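# Unload three sand cores from mould onto plywood boards

## Task

Remove three sand cores from the mould: the long core with the rounded nose, plus the two upright bladed cores standing in the mould half on the robot's right. Lay all three on the plywood boards next to the mould and release them. The two remaining cores must still be standing in the mould.

## Robot and tools

ROBOT. Two arms, left_arm and right_arm, each with six joints and a two-finger gripper. Joint order in every row and every per-joint list: waist, shoulder, elbow, wrist pitch, wrist yaw, wrist roll. Stated joint ranges in rad: waist -2.618 to 3.054, shoulder 0.000 to 3.142, elbow 0.000 to 3.142, wrist pitch -1.571 to 1.571, wrist yaw -1.571 to 1.571, wrist roll -2.094 to 2.094. A joint's true end may differ from these by up to 0.059 rad either way.

FRAMES. Scene frame: origin at table-top height midway between the nominal bases, +x out over the table, +z up, left_arm on the +y side. Calibrated bases in the scene frame: left_arm at (+0.031, +0.345, 0) m, quat_wxyz (+1.000, 0, 0, +0.008); right_arm at (+0.030, -0.335, 0) m, quat_wxyz (+1.000, 0, 0, -0.014). Both bases have +z up. Each arm's hand pose, and its wrist camera pose, is reported in that arm's own base frame. Printed hand poses can be off by a few cm, more at long reach. The fingers point along the gripper's +z and close along its y. end_effector_position is the point between the pads, about 1 cm behind the fingertips.

ROW FORMAT (used by execute_actions and move). One row is 14 plain numbers, each in [-1, 1], and it always covers both arms: left_arm's six joint values then its opening, then right_arm's six joint values then its opening. Joint values are offsets, not poses. They count from the Joint targets in force when the action or move begins, not from the previous row. They are scaled so 1.0 equals 1.202 rad for the waist, 1.258 for the shoulder, 1.3 for the elbow, 2.073 for wrist pitch, and 2.022 for wrist yaw and wrist roll. Sending 0 for a joint re-commands its current target. Opening is absolute: +1 fully open, -1 closed. To leave a gripper unchanged, resend its current command, because 0 is itself a command for half open.

execute_actions(actions, cameras). actions is a list of actions. Each action is a table of up to 15 rows, and each row runs for one 1/30 s step. A table with fewer rows repeats its last row until 15 steps have run. Offsets in each action count from the targets at that action's start, so repeating a row keeps moving further. An action is rejected for both arms if it would push a joint more than 0.059 rad beyond its stated range. If the first action fails that check, or any action is malformed, the whole call is rejected. An empty list just reports state and images. cameras: list of names (cam_left_wrist, cam_right_wrist); omitted, null or ["all"] gives all, [] gives none, and an unknown name voids the call.

move(target, speed, blend, opening_speed, blocking, cameras). target is one 14-number row or a list of up to 15 rows. Every row is an offset from the same starting Joint targets, not from the row before. Joints travel together along smooth paths, so grippers move in curves, and nothing in the way is avoided. speed is the peak rad/s of the joint with the longest travel: 0.01 to 2, default 0.5, given as one value or one per target. blend (rad) rounds corners between listed targets; the default 0 stops at each. opening_speed is the gripper rate in scale units per second, at least 0.2; use a low value for fragile parts. The first row's openings are sent at the start, later rows' openings once the arms are at rest at that target. blocking=false returns after about 0.5 s while the move continues. The result ends with a move: line giving done, off_target, moving, held or fault, plus limits=held if steps were withheld, and, for any arm still more than 0.035 rad off, its worst joint and the gap. Neither done nor off_target proves contact or its absence.

wait(seconds): 0 to 10 s, arms hold their last command; a running move continues. stop(): brakes a running move, needing some room. zoom_image(camera, region): camera is cam_left_wrist or cam_right_wrist; region [x0, y0, x1, y1] in pixels from the top-left, at most 504 by 504, within the latest image (both images are 896x504). finished_scene(scene): pass this scene's number; it ends the scene for good.

RESULTS. Joint positions (rad) per arm then the pad gap in m (0.094 open); Joint velocities (omitted when negligible); Joint targets, the base for your next offsets; Tool commands; grip_measured on the opening scale, which reads slightly wide when empty and somewhat narrow under a firm squeeze; grip_effort_nm, motor effort, negative closing (not a pad force); Joint torques in N m, positive toward larger angles, with joints 1 to 3 wrapping sign past ±28. Extra lines: "joint sent to its limit", "joint command not followed" (clearance check altered targets), MOTOR HOT at 75 °C, and an OVER-TEMPERATURE FAULT at 90 °C that folds that arm away for the rest of the scene.

MOTION NOTES. Joint speed is capped, each joint's target may lead its measured angle only by a fixed amount, and targets that would move the gripper more than 200 mm are scaled back, so big offsets can need several actions. Tiny turns may not start. If an arm is pushing on something or was dragged, command targets back past its measured positions. The simulation keeps running between calls.

CAUTIONS. Close gently; the pads reach full force about 0.05 below first-touch reading. Open well above grip_measured to release, and only with the part still and resting on the boards. Avoid drops, slams, hard hits and heavy pushes, any contact between the arms, knocking over the two cores that must stay, and anything leaving the table. Parts held may be briefly tugged. Do not hold loads or stretch arms longer than needed, to limit motor heat.

Each tool is called after "Emit:" as name(argument=value, ...) on one line, values as JSON.

## Session

Emit:
execute_actions(actions=[])

Scene clock: 0.00 s.
left_arm: end_effector_position=(+0.3919, -0.2703, +0.3417) grip_measured=+1.000 grip_effort_nm=n/a end_effector_quat_wxyz=(+0.564, +0.433, +0.543, -0.447) | right_arm: end_effector_position=(+0.3255, +0.0985, +0.1807) grip_measured=+1.000 grip_effort_nm=n/a end_effector_quat_wxyz=(+0.100, -0.217, +0.970, -0.037)
Joint positions: left_arm=[-0.271 1.676 1.232 0.519 1.072 -0.062 0.094] | right_arm=[0.342 1.662 1.591 -1.308 0.097 -0.107 0.094]
Joint velocities: within noise
Joint torques (N m): no reading
Heat: left arm: 35 °C; right arm: 34 °C.
Joint targets: left_arm=[-0.271 1.667 1.240 0.516 1.072 -0.062] | right_arm=[0.342 1.652 1.601 -1.306 0.099 -0.106]
Tool commands: left_gripper/opening=+1.0 right_gripper/opening=+1.0

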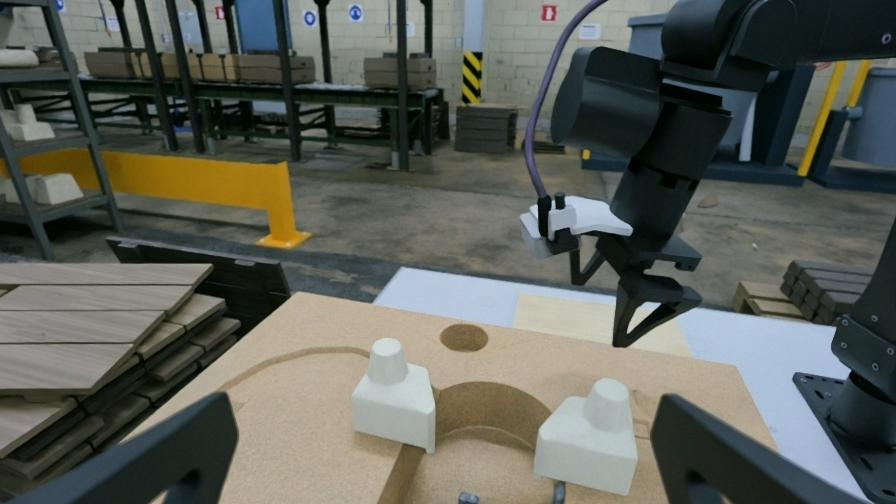

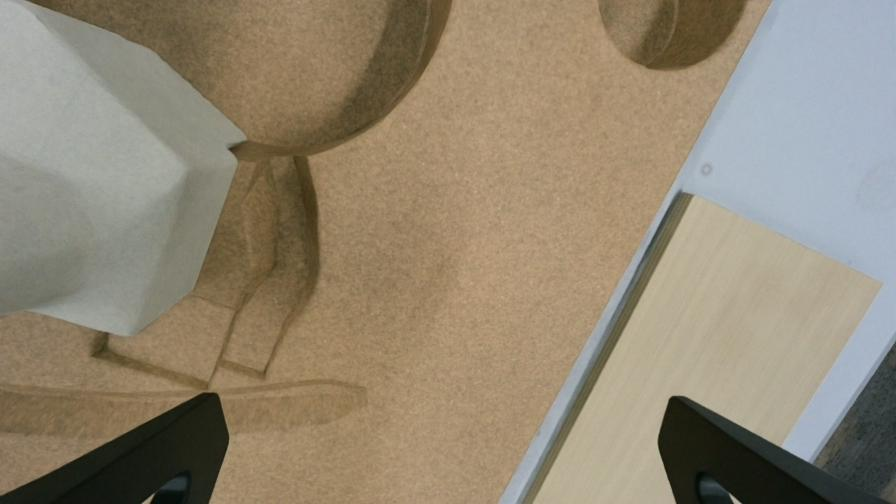

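Emit:
move(target=[-0.2737,-0.077,0.508,-0.7424,-0.53,0.031,1,-0.118,-0.065,0.23,0.133,-0.049,0.052,1], speed=0.8)

Scene clock: 8.17 s.
left_arm: end_effector_position=(+0.3556, -0.2411, +0.3425) grip_measured=+1.000 grip_effort_nm=0.022 end_effector_quat_wxyz=(+0.388, +0.267, +0.873, -0.124) | right_arm: end_effector_position=(+0.4145, +0.0866, +0.3339) grip_measured=+1.000 grip_effort_nm=0.027 end_effector_quat_wxyz=(+0.387, -0.097, +0.916, +0.036)
Joint positions: left_arm=[-0.594 1.595 1.878 -1.015 0.009 -0.005 0.094] | right_arm=[0.207 1.594 1.871 -1.049 0.007 -0.007 0.094]
Joint torques (N m): left_arm=[-0.39 -7.91 6.91 1.76 -0.07 0] | right_arm=[-0.57 -7.83 7.64 1.41 -0.08 0.04]
Joint targets: left_arm=[-0.600 1.570 1.900 -1.023 0.000 0.001] | right_arm=[0.200 1.570 1.899 -1.030 0.000 -0.001]
move: done

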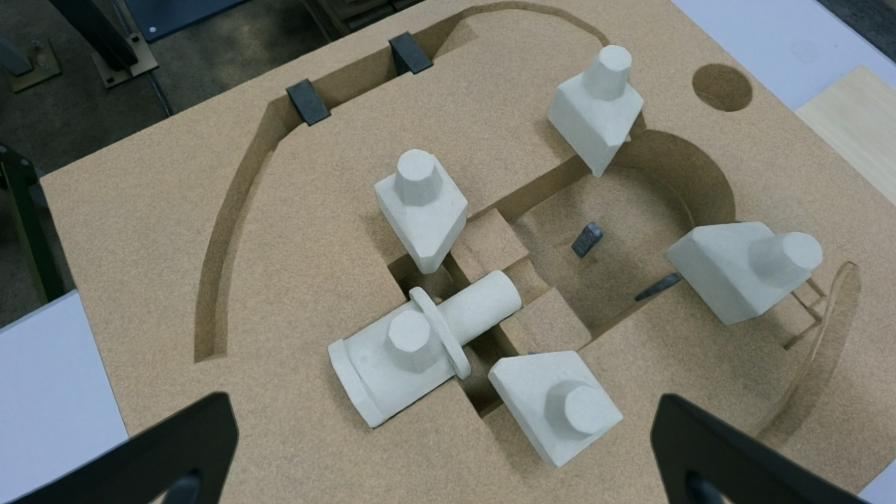

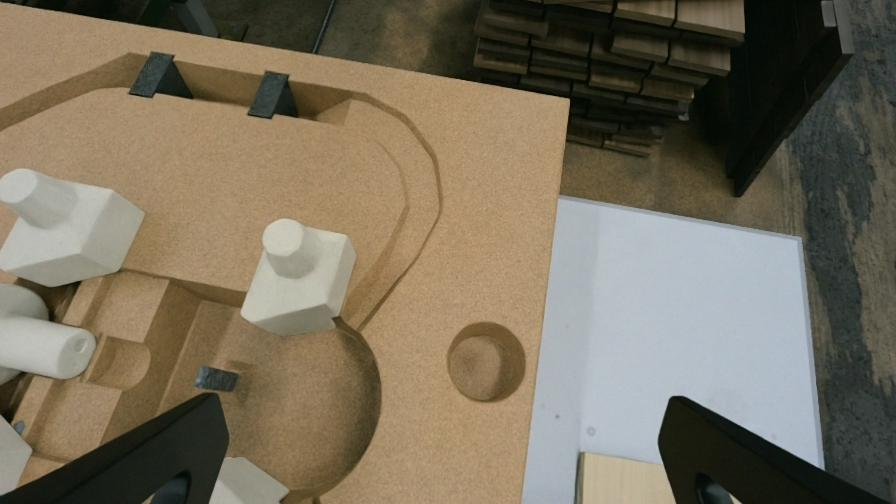

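Emit:
move(target=[-0.4684,-0.3736,-0.6423,0.438,0,0,1,0.3236,-0.2862,-0.7108,0.3956,0,0,1], speed=0.7)

Scene clock: 29.10 s.
left_arm: end_effector_position=(+0.1604, -0.3645, +0.3623) grip_measured=+1.000 grip_effort_nm=0.027 end_effector_quat_wxyz=(+0.537, +0.418, +0.641, -0.354) | right_arm: end_effector_position=(+0.3378, +0.2239, +0.2513) grip_measured=+1.000 grip_effort_nm=0.027 end_effector_quat_wxyz=(+0.498, -0.248, +0.818, +0.147)
Joint positions: left_arm=[-1.157 1.123 1.076 -0.125 0.004 -0.004 0.094] | right_arm=[0.584 1.233 0.984 -0.23 0.003 -0.007 0.094]
Joint torques (N m): left_arm=[-0.42 -4.74 5.08 2.31 -0.02 0.01] | right_arm=[0.44 -5.67 5.72 1.65 -0.05 0.03]
Joint targets: left_arm=[-1.163 1.100 1.065 -0.115 0.000 0.001] | right_arm=[0.589 1.210 0.975 -0.210 0.000 -0.001]
move: done

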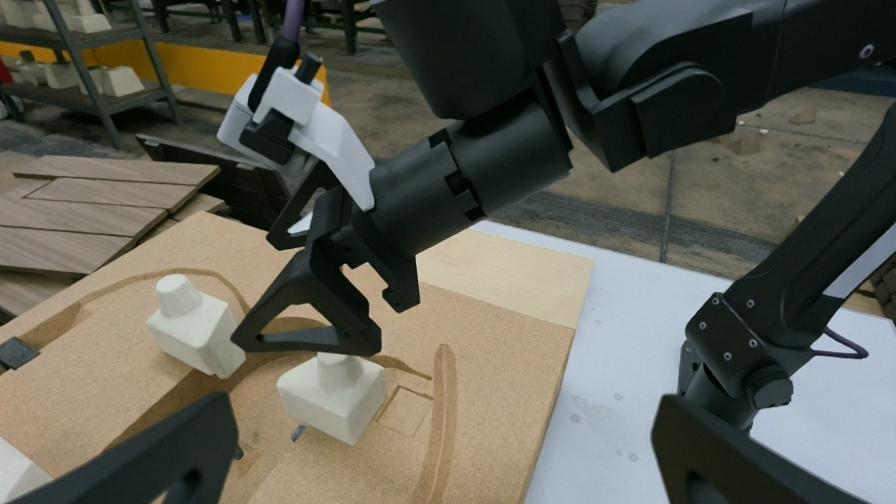

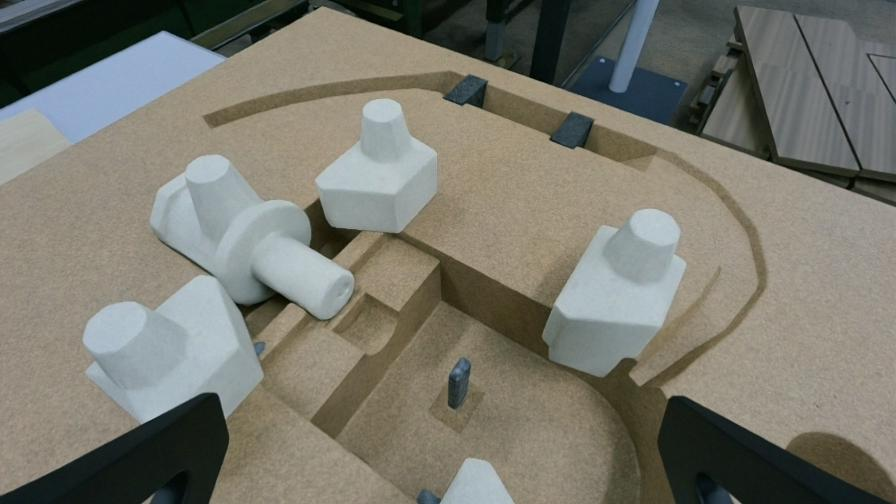

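Emit:
move(target=[0,0,0,0,0,0,1,-0.0275,-0.1166,-0.0661,-0.025,0,0,1], speed=0.4, cameras=["cam_right_wrist"])

Scene clock: 38.43 s.
left_arm: end_effector_position=(+0.1604, -0.3645, +0.3625) grip_measured=+1.000 grip_effort_nm=0.037 end_effector_quat_wxyz=(+0.538, +0.418, +0.641, -0.355) | right_arm: end_effector_position=(+0.3152, +0.1994, +0.2645) grip_measured=+1.000 grip_effort_nm=0.027 end_effector_quat_wxyz=(+0.521, -0.236, +0.807, +0.147)
Joint positions: left_arm=[-1.157 1.123 1.076 -0.124 0.004 -0.004 0.094] | right_arm=[0.563 1.077 0.902 -0.251 0.003 -0.007 0.094]
Joint torques (N m): left_arm=[-0.34 -4.77 5.01 2.31 -0.01 0.02] | right_arm=[-0.55 -3.81 5.52 1.36 -0.05 0.03]
Heat: left arm: 39 °C; right arm: 39 °C.
Joint targets: left_arm=[-1.163 1.100 1.065 -0.115 0.000 0.001] | right_arm=[0.556 1.063 0.890 -0.262 0.000 -0.001]
move: done
Images, in order: cam_right_wrist.

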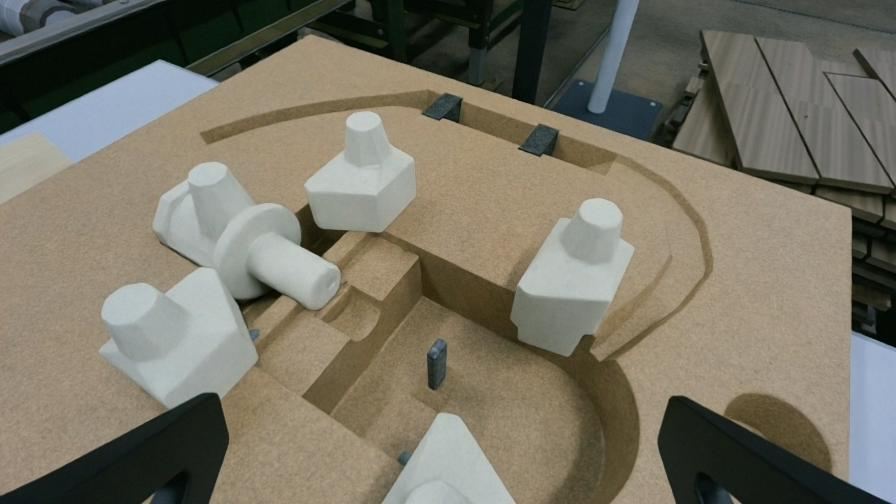

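Emit:
move(target=[0,0,0,0,0,0,1,0.0083,0.0811,-0.1292,0.1264,0,0,1], speed=0.3, cameras=["cam_right_wrist"])

Scene clock: 46.87 s.
left_arm: end_effector_position=(+0.1604, -0.3645, +0.3626) grip_measured=+1.000 grip_effort_nm=0.032 end_effector_quat_wxyz=(+0.538, +0.418, +0.641, -0.355) | right_arm: end_effector_position=(+0.3267, +0.2067, +0.2043) grip_measured=+1.000 grip_effort_nm=0.027 end_effector_quat_wxyz=(+0.511, -0.237, +0.814, +0.144)
Joint positions: left_arm=[-1.157 1.123 1.076 -0.124 0.004 -0.004 0.094] | right_arm=[0.563 1.163 0.731 -0.02 0.003 -0.007 0.094]
Joint torques (N m): left_arm=[-0.4 -4.77 5.05 2.31 -0.01 -0.02] | right_arm=[0.31 -3.12 5.64 1.67 -0.04 0.03]
Joint targets: left_arm=[-1.163 1.100 1.065 -0.115 0.000 0.001] | right_arm=[0.566 1.165 0.722 0.000 0.000 -0.001]
move: done
Images, in order: cam_right_wrist.

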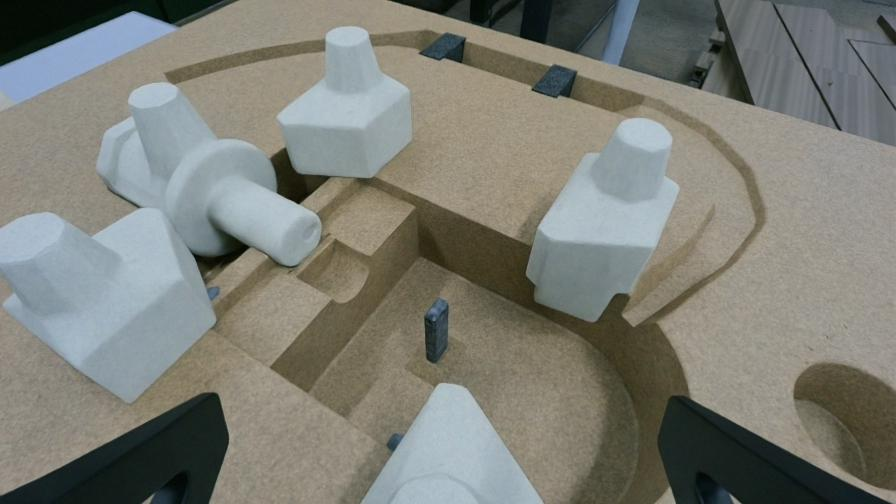

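Emit:
move(target=[0,0,0,0,0,0,1,0.005,0.0175,-0.0778,0.0593,0,0,1], speed=0.2)

Emit:
zoom_image(camera="cam_left_wrist", region=[200, 220, 460, 470])

Scene clock: 55.07 s.
left_arm: end_effector_position=(+0.1604, -0.3645, +0.3626) grip_measured=+1.000 grip_effort_nm=0.027 end_effector_quat_wxyz=(+0.538, +0.418, +0.641, -0.355) | right_arm: end_effector_position=(+0.3247, +0.2054, +0.1774) grip_measured=+1.000 grip_effort_nm=0.027 end_effector_quat_wxyz=(+0.512, -0.237, +0.813, +0.145)
Joint positions: left_arm=[-1.157 1.123 1.076 -0.124 0.004 -0.004 0.094] | right_arm=[0.563 1.184 0.631 0.103 0.003 -0.007 0.094]
Joint torques (N m): left_arm=[-0.36 -4.78 5.07 2.29 -0.02 -0.01] | right_arm=[0.83 -3.02 5.44 1.65 -0.04 0.02]
Joint targets: left_arm=[-1.163 1.100 1.065 -0.115 0.000 0.001] | right_arm=[0.572 1.188 0.621 0.123 0.000 -0.001]
move: done

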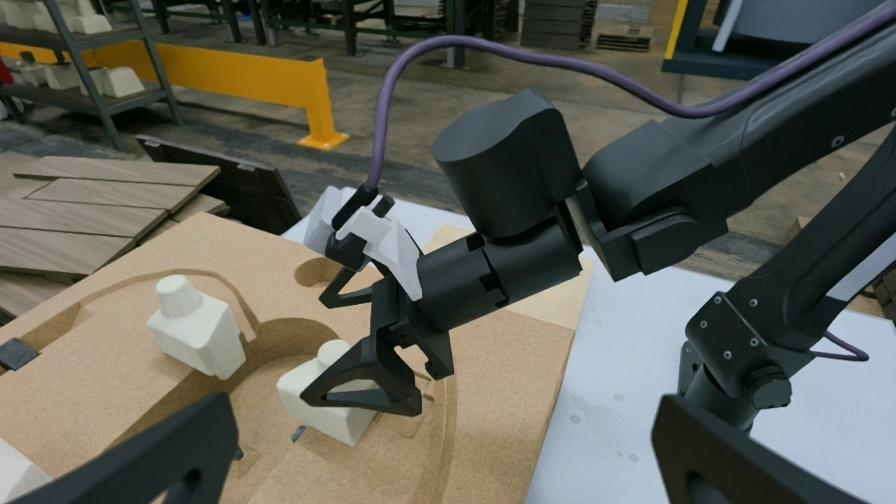

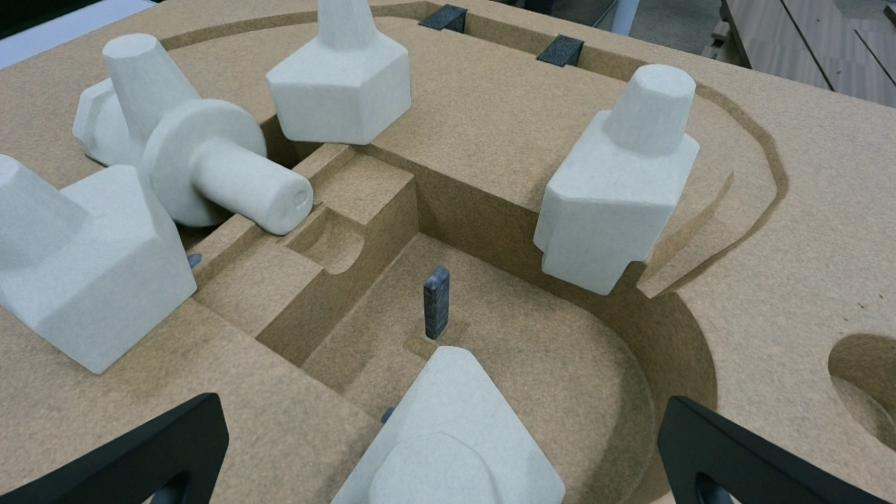

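Scaled by 1.938.

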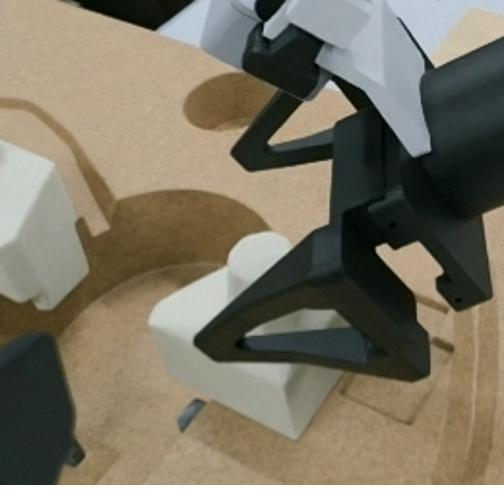

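Emit:
move(target=[0,0,0,0,0,0,1,0.0045,-0.008,0,-0.005,0,0,-0.25], opening_speed=0.7, cameras=["cam_right_wrist"])

Scene clock: 60.70 s.
left_arm: end_effector_position=(+0.1604, -0.3645, +0.3626) grip_measured=+1.000 grip_effort_nm=0.022 end_effector_quat_wxyz=(+0.538, +0.418, +0.641, -0.355) | right_arm: end_effector_position=(+0.3233, +0.2077, +0.1776) grip_measured=-0.247 grip_effort_nm=-0.129 end_effector_quat_wxyz=(+0.512, -0.240, +0.812, +0.146)
Joint positions: left_arm=[-1.157 1.123 1.076 -0.124 0.004 -0.004 0.094] | right_arm=[0.57 1.184 0.631 0.104 0.003 -0.007 0.035]
Joint torques (N m): left_arm=[-0.38 -4.77 5.11 2.3 -0.04 0] | right_arm=[0.72 -3.78 5.44 1.55 -0.05 0.02]
Joint targets: left_arm=[-1.163 1.100 1.065 -0.115 0.000 0.001] | right_arm=[0.578 1.177 0.621 0.113 0.000 -0.001]
move: done
Images, in order: cam_right_wrist.

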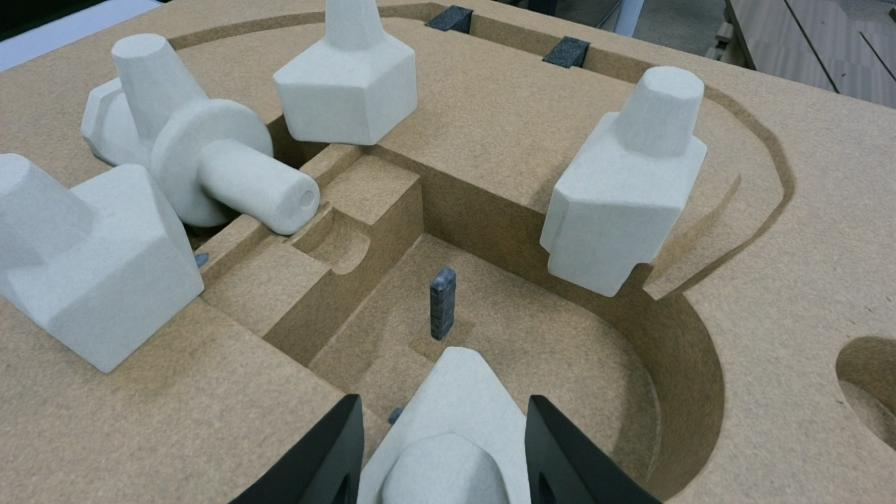

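Emit:
move(target=[0,0,0,0,0,0,1,0,0,0,0,0,0,-0.65], opening_speed=0.25, cameras=["cam_right_wrist"])

Scene clock: 64.57 s.
left_arm: end_effector_position=(+0.1604, -0.3645, +0.3626) grip_measured=+1.000 grip_effort_nm=0.027 end_effector_quat_wxyz=(+0.538, +0.418, +0.641, -0.355) | right_arm: end_effector_position=(+0.3233, +0.2077, +0.1776) grip_measured=-0.519 grip_effort_nm=-1.004 end_effector_quat_wxyz=(+0.512, -0.240, +0.812, +0.146)
Joint positions: left_arm=[-1.157 1.123 1.076 -0.124 0.004 -0.004 0.094] | right_arm=[0.57 1.184 0.631 0.104 0.003 -0.007 0.023]
Joint torques (N m): left_arm=[-0.38 -4.83 5 2.29 -0.03 0.01] | right_arm=[0.69 -3.78 5.45 1.56 -0.04 0.03]
Joint targets: left_arm=[-1.163 1.100 1.065 -0.115 0.000 0.001] | right_arm=[0.578 1.177 0.621 0.113 0.000 -0.001]
move: done
Images, in order: cam_right_wrist.

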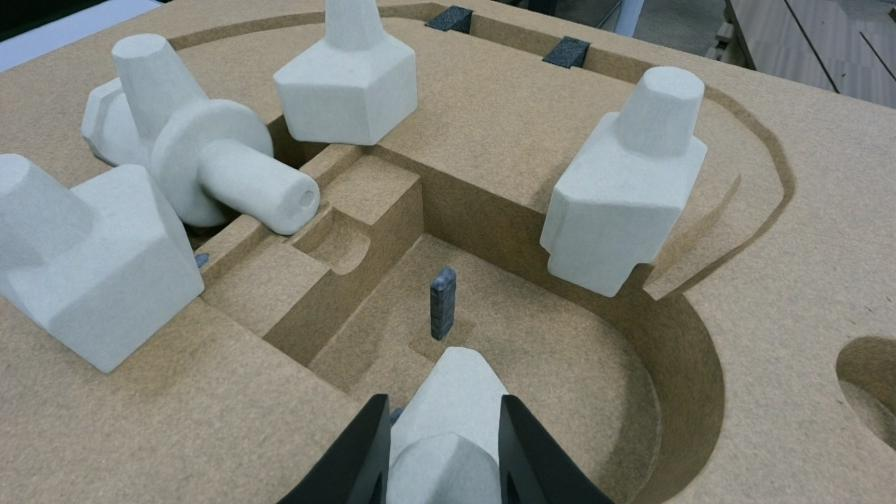

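Emit:
move(target=[[0,0,0,0,0,0,1,0,-0.0294,0.1108,-0.0545,0,0,-0.65],[0,0,0,0,0,0,1,0,0.0143,0.3915,-0.18,0,0,-0.65]], speed=[0.15,0.35], blend=0.03)

Scene clock: 99.70 s.
left_arm: end_effector_position=(+0.1604, -0.3645, +0.3626) grip_measured=+1.000 grip_effort_nm=0.032 end_effector_quat_wxyz=(+0.538, +0.418, +0.641, -0.355) | right_arm: end_effector_position=(+0.3411, +0.2191, +0.3190) grip_measured=-0.647 grip_effort_nm=-0.129 end_effector_quat_wxyz=(+0.555, -0.231, +0.783, +0.160)
Joint positions: left_arm=[-1.157 1.123 1.076 -0.124 0.004 -0.004 0.094] | right_arm=[0.57 1.189 1.1 -0.249 0.003 -0.007 0.017]
Joint torques (N m): left_arm=[-0.4 -4.82 5.05 2.29 -0.02 0] | right_arm=[0.69 -2.99 8.72 1.44 -0.05 0.03]
Joint targets: left_arm=[-1.163 1.100 1.065 -0.115 0.000 0.001] | right_arm=[0.578 1.195 1.130 -0.260 0.000 -0.001]
move: done

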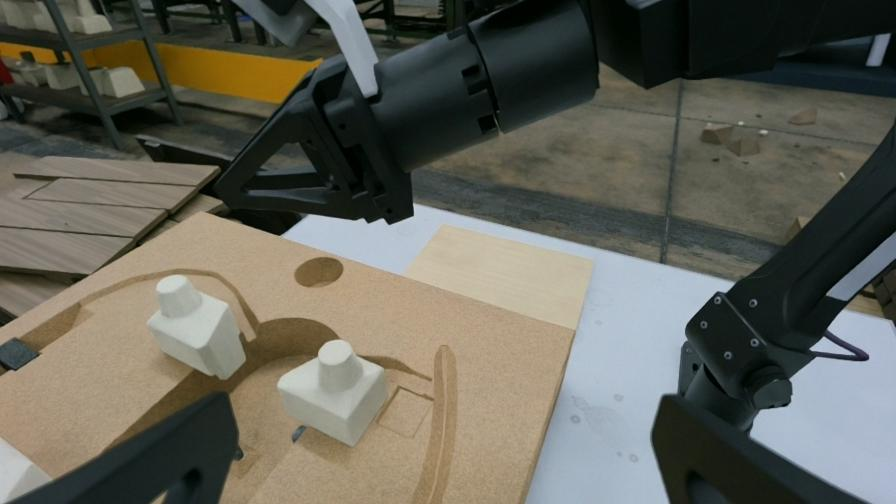

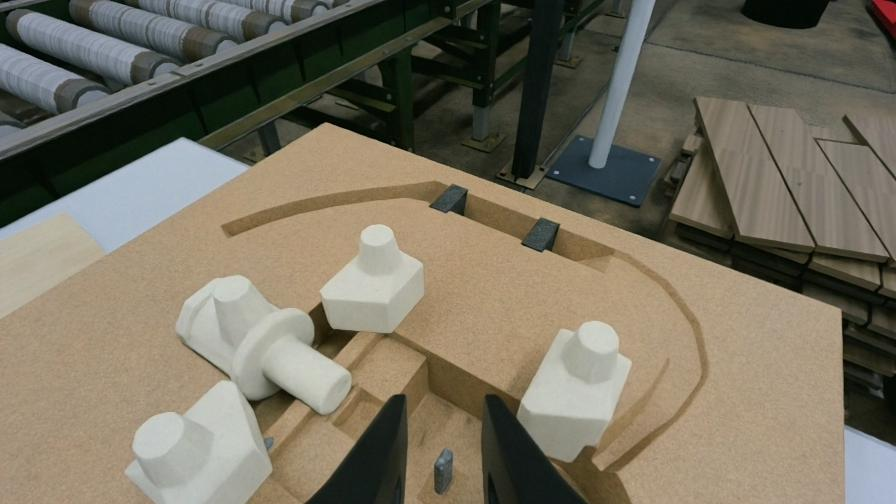

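Emit:
move(target=[[0,0,0,0,0,0,1,0,-0.0596,-0.2792,0.082,0,0,0.7],[0,0,0,0,0,0,1,0,-0.0119,-0.4231,0.2016,0,0,0.7]], speed=[0.4,0.2])

Emit:
zoom_image(camera="cam_left_wrist", region=[200, 220, 460, 470])

Scene clock: 108.90 s.
left_arm: end_effector_position=(+0.1604, -0.3645, +0.3626) grip_measured=+1.000 grip_effort_nm=0.027 end_effector_quat_wxyz=(+0.538, +0.418, +0.641, -0.355) | right_arm: end_effector_position=(+0.3195, +0.2053, +0.1686) grip_measured=+0.697 grip_effort_nm=0.178 end_effector_quat_wxyz=(+0.511, -0.240, +0.812, +0.147)
Joint positions: left_arm=[-1.157 1.123 1.076 -0.124 0.004 -0.004 0.094] | right_arm=[0.57 1.177 0.59 0.138 0.003 -0.006 0.08]
Joint torques (N m): left_arm=[-0.39 -4.71 5.07 2.3 -0.03 0.01] | right_arm=[0.7 -2.96 5.39 1.63 -0.04 0.02]
Joint targets: left_arm=[-1.163 1.100 1.065 -0.115 0.000 0.001] | right_arm=[0.578 1.181 0.579 0.158 0.000 -0.001]
move: done

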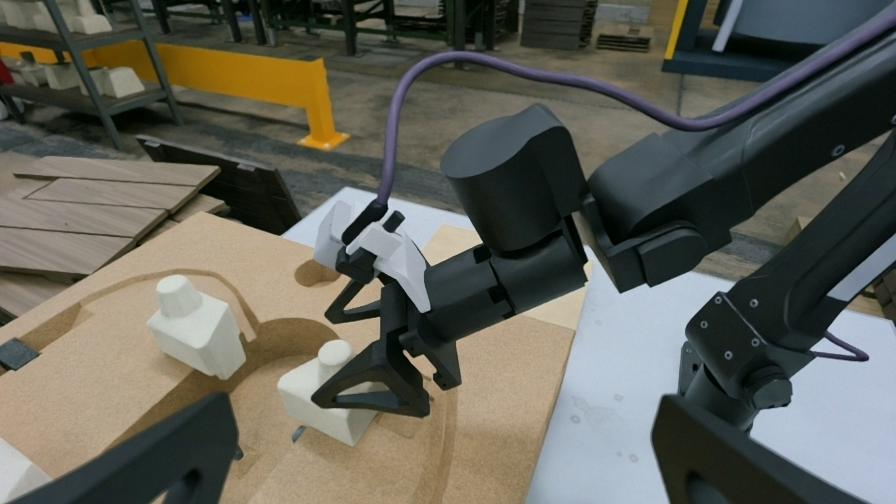

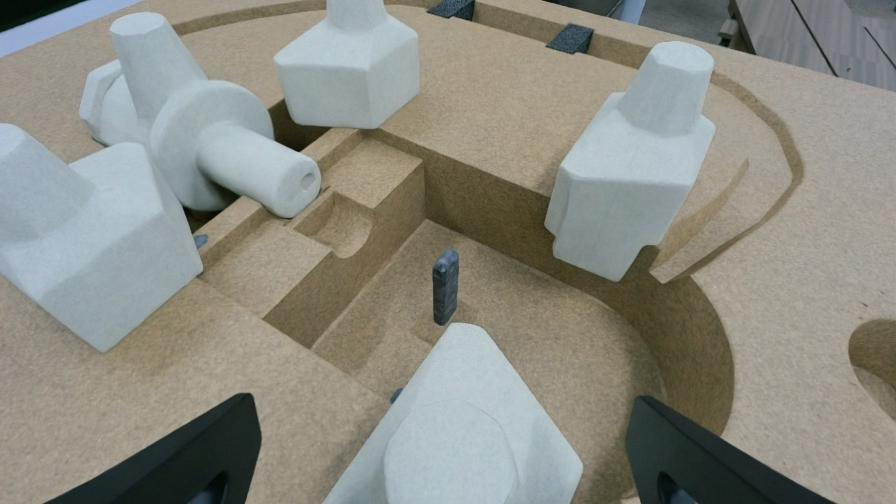

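Scaled by 1.938.

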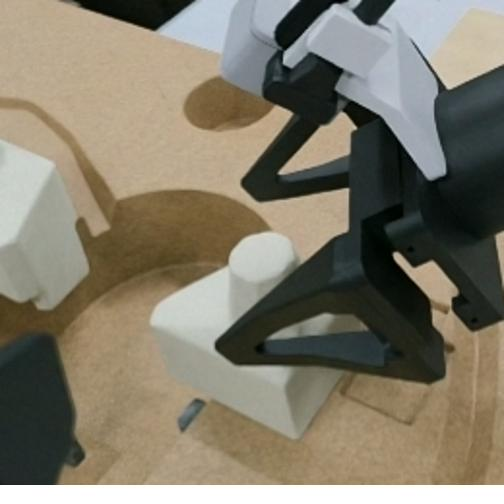

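Emit:
move(target=[0,0,0,0,0,0,1,0,0,0,0,0,0,-0.2], opening_speed=0.8, cameras=["cam_right_wrist"])

Emit:
move(target=[0,0,0,0,0,0,1,0,0,0,0,0,0,-0.72], opening_speed=0.3, cameras=["cam_right_wrist"])

Scene clock: 113.40 s.
left_arm: end_effector_position=(+0.1604, -0.3645, +0.3626) grip_measured=+1.000 grip_effort_nm=0.032 end_effector_quat_wxyz=(+0.538, +0.418, +0.641, -0.355) | right_arm: end_effector_position=(+0.3196, +0.2053, +0.1688) grip_measured=-0.197 grip_effort_nm=-0.129 end_effector_quat_wxyz=(+0.512, -0.240, +0.812, +0.147)
Joint positions: left_arm=[-1.157 1.123 1.076 -0.124 0.004 -0.004 0.094] | right_arm=[0.57 1.177 0.59 0.139 0.003 -0.006 0.038]
Joint torques (N m): left_arm=[-0.39 -4.72 5.01 2.32 -0.04 0.01] | right_arm=[0.7 -2.92 5.38 1.64 -0.05 0.02]
Joint targets: left_arm=[-1.163 1.100 1.065 -0.115 0.000 0.001] | right_arm=[0.578 1.181 0.579 0.158 0.000 -0.001]
move: done
Images, in order: cam_right_wrist.

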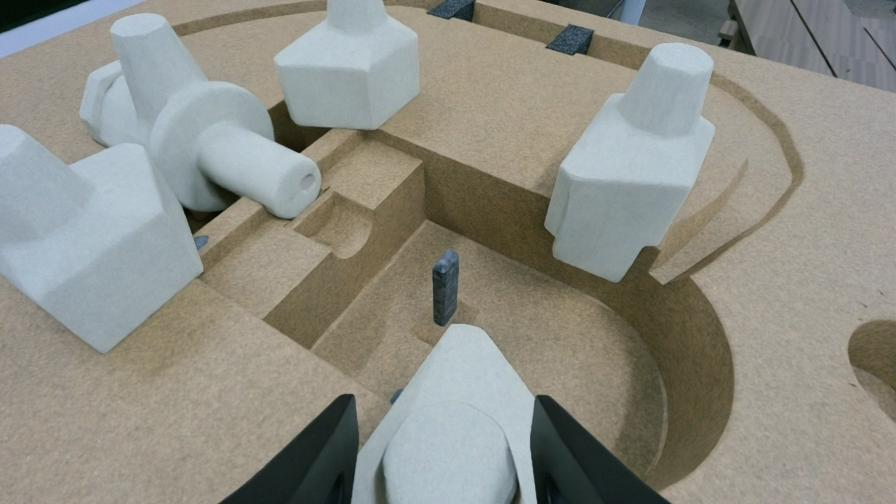

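Scene clock: 115.33 s.
left_arm: end_effector_position=(+0.1604, -0.3645, +0.3626) grip_measured=+1.000 grip_effort_nm=0.027 end_effector_quat_wxyz=(+0.538, +0.418, +0.641, -0.355) | right_arm: end_effector_position=(+0.3196, +0.2053, +0.1688) grip_measured=-0.431 grip_effort_nm=-1.004 end_effector_quat_wxyz=(+0.512, -0.240, +0.812, +0.147)
Joint positions: left_arm=[-1.157 1.123 1.076 -0.124 0.004 -0.004 0.094] | right_arm=[0.57 1.177 0.59 0.139 0.003 -0.006 0.027]
Joint torques (N m): left_arm=[-0.31 -4.77 5.11 2.31 -0.04 -0.02] | right_arm=[0.7 -2.93 5.39 1.65 -0.04 0.02]
Joint targets: left_arm=[-1.163 1.100 1.065 -0.115 0.000 0.001] | right_arm=[0.578 1.181 0.579 0.158 0.000 -0.001]
move: done
Images, in order: cam_right_wrist.

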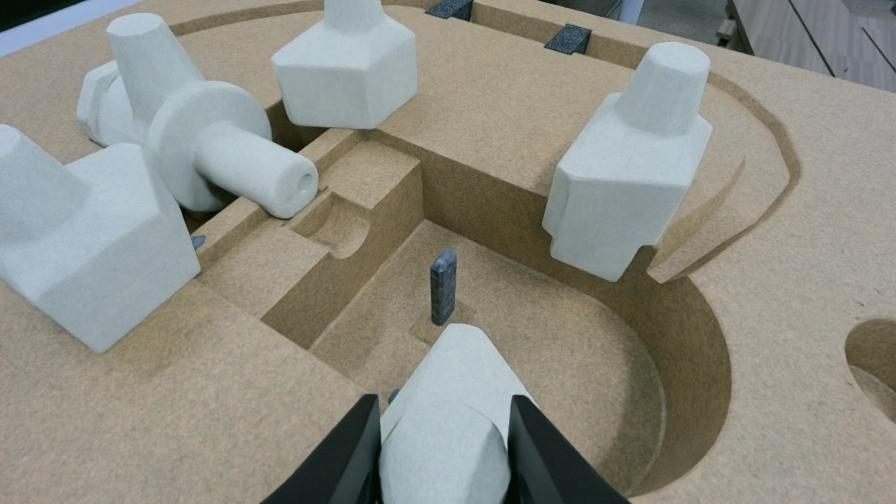

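Emit:
move(target=[[0,0,0,0,0,0,1,0,-0.0405,0.1162,-0.0569,0,0,-0.72],[0,0,0,0,0,0,1,0,0.0111,0.4238,-0.2065,0,0,-0.72]], speed=[0.12,0.3], blend=0.02)

Scene clock: 122.40 s.
left_arm: end_effector_position=(+0.1604, -0.3645, +0.3626) grip_measured=+1.000 grip_effort_nm=0.027 end_effector_quat_wxyz=(+0.538, +0.418, +0.641, -0.355) | right_arm: end_effector_position=(+0.3335, +0.2143, +0.2781) grip_measured=-0.432 grip_effort_nm=-1.004 end_effector_quat_wxyz=(+0.499, -0.242, +0.820, +0.144)
Joint positions: left_arm=[-1.157 1.123 1.076 -0.124 0.004 -0.004 0.094] | right_arm=[0.57 1.203 1.072 -0.348 0.003 -0.005 0.027]
Joint torques (N m): left_arm=[-0.38 -4.79 5.04 2.32 -0.01 0.01] | right_arm=[0.7 -4.23 11.02 2.18 -0.04 0.01]
Joint targets: left_arm=[-1.163 1.100 1.065 -0.115 0.000 0.001] | right_arm=[0.578 1.194 1.131 -0.270 0.000 -0.001]
move: off_target (right_arm); right_arm: the wrist pitch is farthest, 0.078 rad from its target

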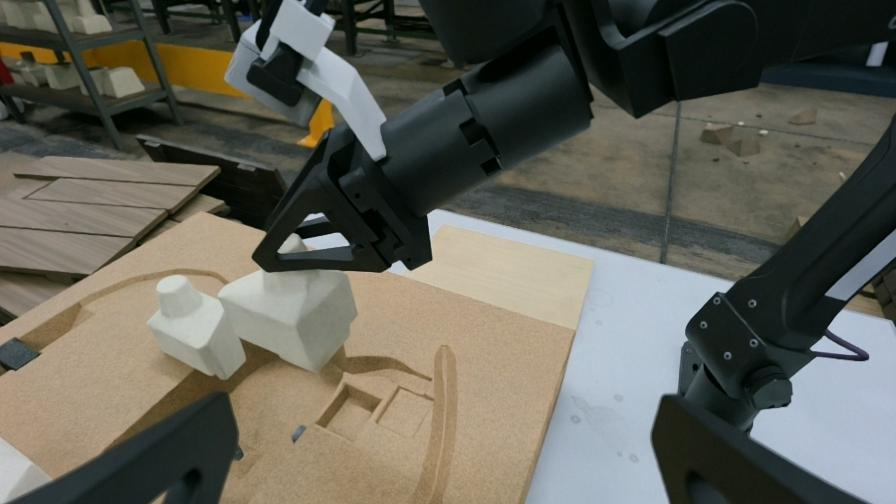

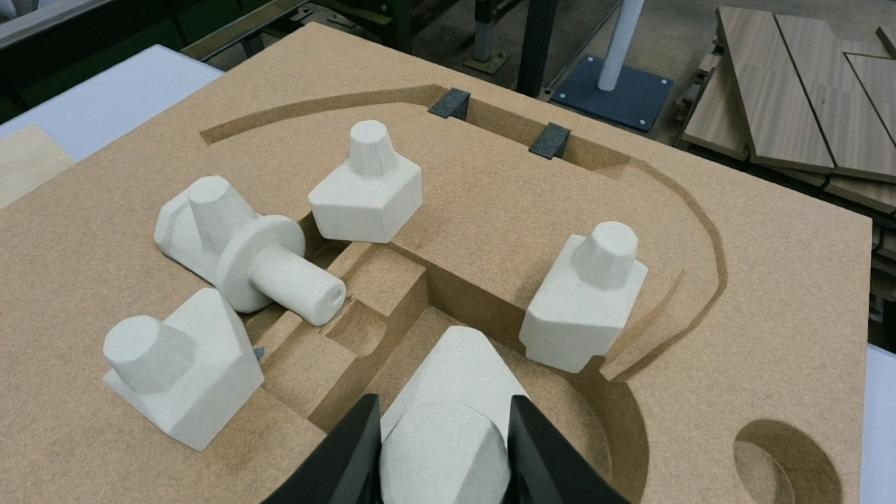

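Emit:
move(target=[0,0,0,0,0,0,1,-0.7421,-0.1741,-0.3569,0.1158,0,-0.907,-0.72], speed=0.7)

Emit:
zoom_image(camera="cam_left_wrist", region=[340, 100, 640, 330])

Scene clock: 129.10 s.
left_arm: end_effector_position=(+0.1604, -0.3645, +0.3626) grip_measured=+1.000 grip_effort_nm=0.032 end_effector_quat_wxyz=(+0.538, +0.418, +0.641, -0.355) | right_arm: end_effector_position=(+0.3322, -0.1048, +0.1932) grip_measured=-0.433 grip_effort_nm=-1.004 end_effector_quat_wxyz=(-0.248, +0.589, -0.628, +0.444)
Joint positions: left_arm=[-1.157 1.123 1.076 -0.124 0.004 -0.004 0.094] | right_arm=[-0.31 1.013 0.657 -0.148 -0.003 -1.816 0.027]
Joint torques (N m): left_arm=[-0.38 -4.74 5.05 2.31 -0.02 0.01] | right_arm=[-0.36 -5.31 7.05 2.56 0.02 -0.2]
Heat: left arm: 44 °C; right arm: 44 °C.
Joint targets: left_arm=[-1.163 1.100 1.065 -0.115 0.000 0.001] | right_arm=[-0.314 0.975 0.666 -0.031 0.000 -1.835]
move: off_target (right_arm); right_arm: the wrist pitch is farthest, 0.118 rad from its target

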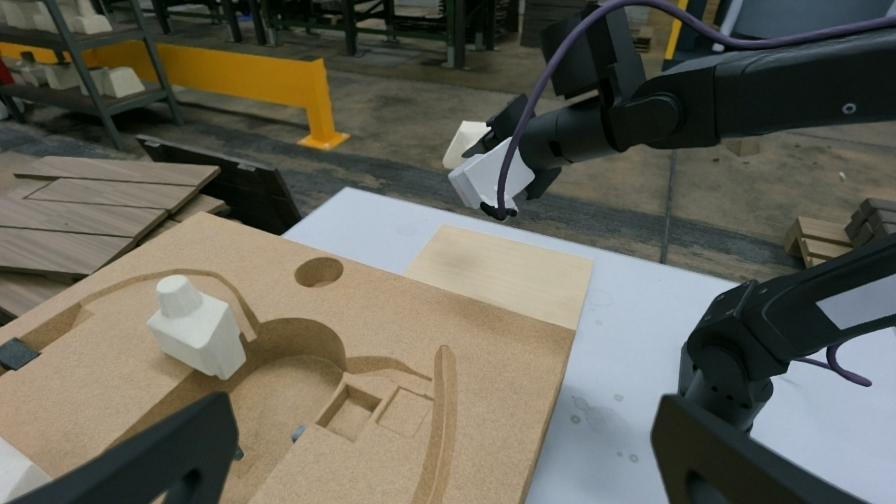

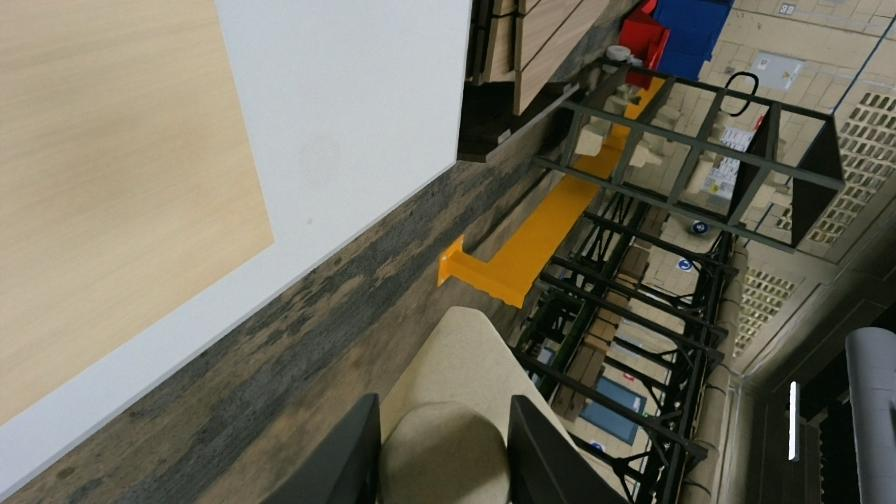

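Scaled by 1.680.

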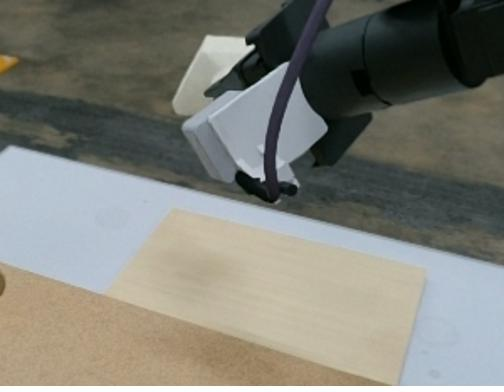

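Emit:
move(target=[0,0,0,0,0,0,1,0,0.2107,-0.2769,0.3189,0,0,-0.72], speed=0.4)

Emit:
zoom_image(camera="cam_left_wrist", region=[390, 150, 620, 350])

Scene clock: 135.83 s.
left_arm: end_effector_position=(+0.1604, -0.3645, +0.3626) grip_measured=+1.000 grip_effort_nm=0.037 end_effector_quat_wxyz=(+0.538, +0.418, +0.641, -0.355) | right_arm: end_effector_position=(+0.3354, -0.1058, +0.0966) grip_measured=-0.433 grip_effort_nm=-1.009 end_effector_quat_wxyz=(-0.260, +0.580, -0.616, +0.466)
Joint positions: left_arm=[-1.157 1.123 1.076 -0.124 0.004 -0.004 0.094] | right_arm=[-0.31 1.251 0.296 0.51 -0.003 -1.817 0.027]
Joint torques (N m): left_arm=[-0.44 -4.78 5.08 2.3 -0.04 0.01] | right_arm=[-0.38 -3.78 6.02 2.64 0.02 -0.24]
Joint targets: left_arm=[-1.163 1.100 1.065 -0.115 0.000 0.001] | right_arm=[-0.314 1.240 0.306 0.631 0.000 -1.835]
move: off_target (right_arm); right_arm: the wrist pitch is farthest, 0.121 rad from its target

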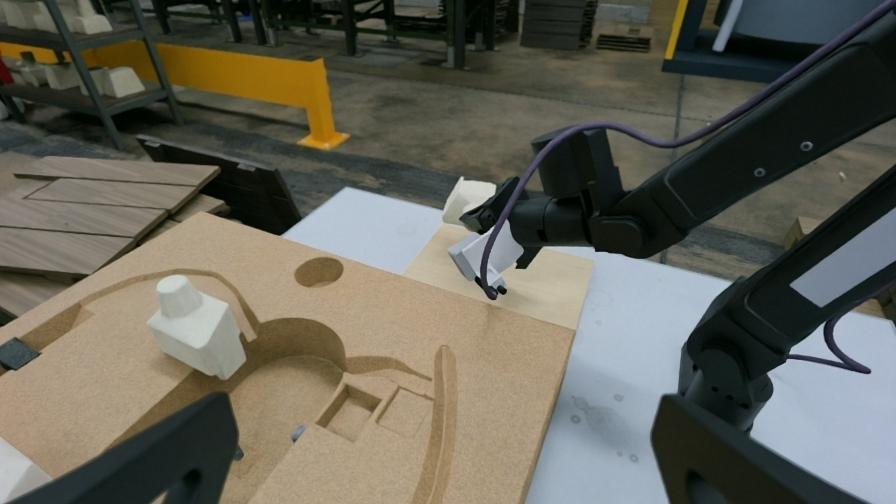

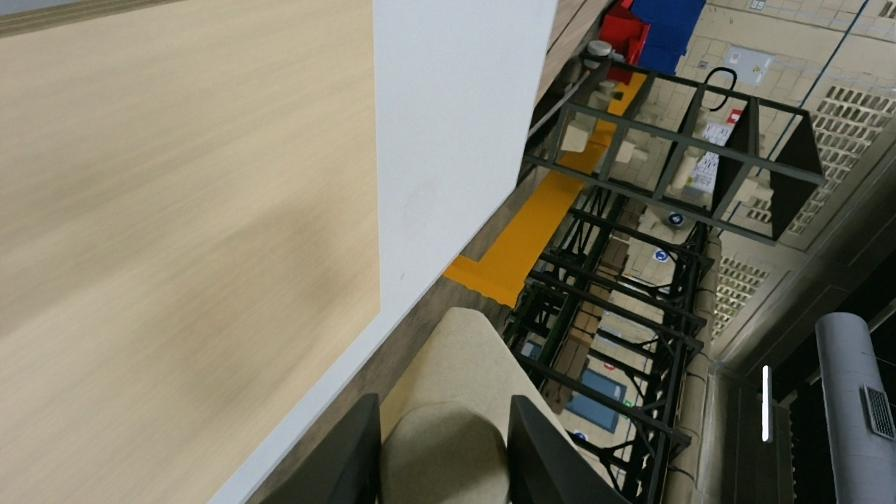

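Scaled by 2.191.

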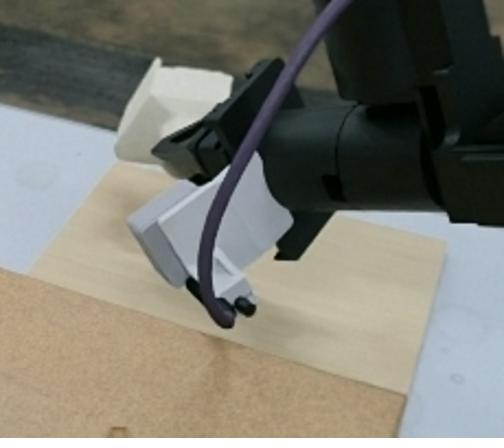

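Emit:
move(target=[0,0,0,0,0,0,1,0,0.1431,-0.06,0.1114,0,0,-0.72], speed=0.2)

Emit:
zoom_image(camera="cam_left_wrist", region=[390, 150, 620, 350])

Scene clock: 142.63 s.
left_arm: end_effector_position=(+0.1604, -0.3645, +0.3626) grip_measured=+1.000 grip_effort_nm=0.037 end_effector_quat_wxyz=(+0.538, +0.418, +0.641, -0.355) | right_arm: end_effector_position=(+0.3317, -0.1046, +0.0606) grip_measured=-0.433 grip_effort_nm=-1.004 end_effector_quat_wxyz=(-0.256, +0.583, -0.620, +0.458)
Joint positions: left_arm=[-1.157 1.123 1.076 -0.124 0.004 -0.004 0.094] | right_arm=[-0.31 1.429 0.221 0.742 -0.003 -1.817 0.027]
Joint velocities: left_arm=[within noise] | right_arm=[0.022 0.007 -0.007 -0.154 -0.007 0.037 -0.001]
Joint torques (N m): left_arm=[-0.36 -4.75 5.08 2.3 -0.01 0] | right_arm=[-0.36 -4.05 4.81 2.6 0.02 -0.23]
Heat: left arm: 44 °C; right arm: 49 °C.
Joint targets: left_arm=[-1.163 1.100 1.065 -0.115 0.000 0.001] | right_arm=[-0.314 1.421 0.228 0.862 0.000 -1.835]
move: off_target (right_arm); right_arm: the wrist pitch is farthest, 0.120 rad from its target

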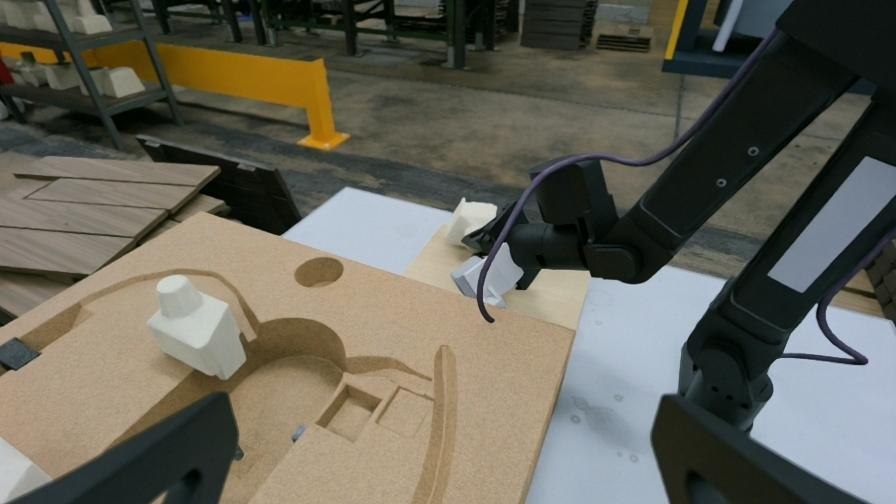

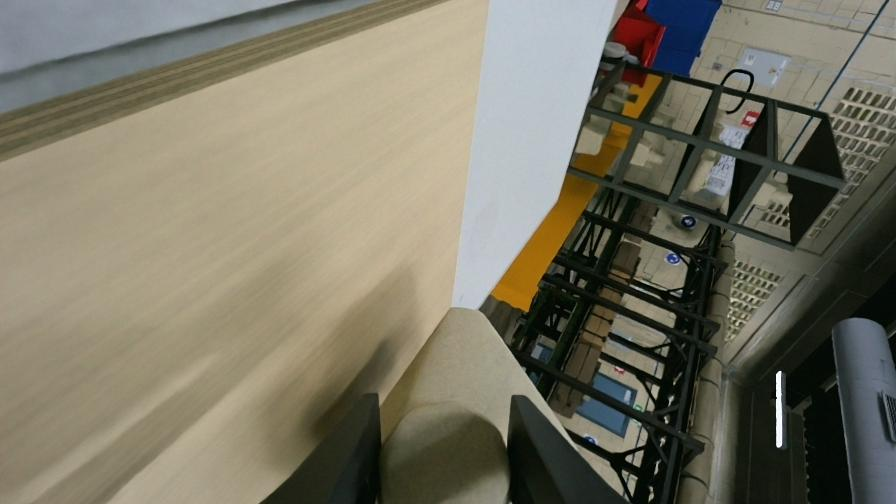

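Scaled by 2.191.

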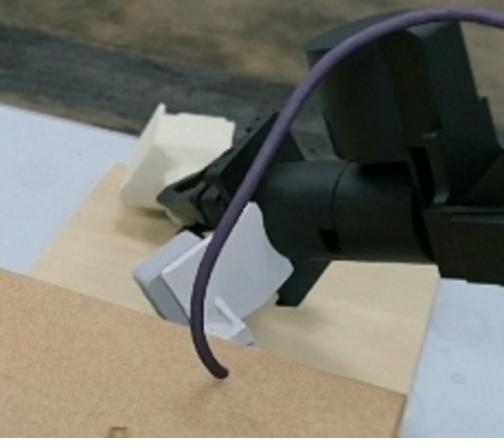

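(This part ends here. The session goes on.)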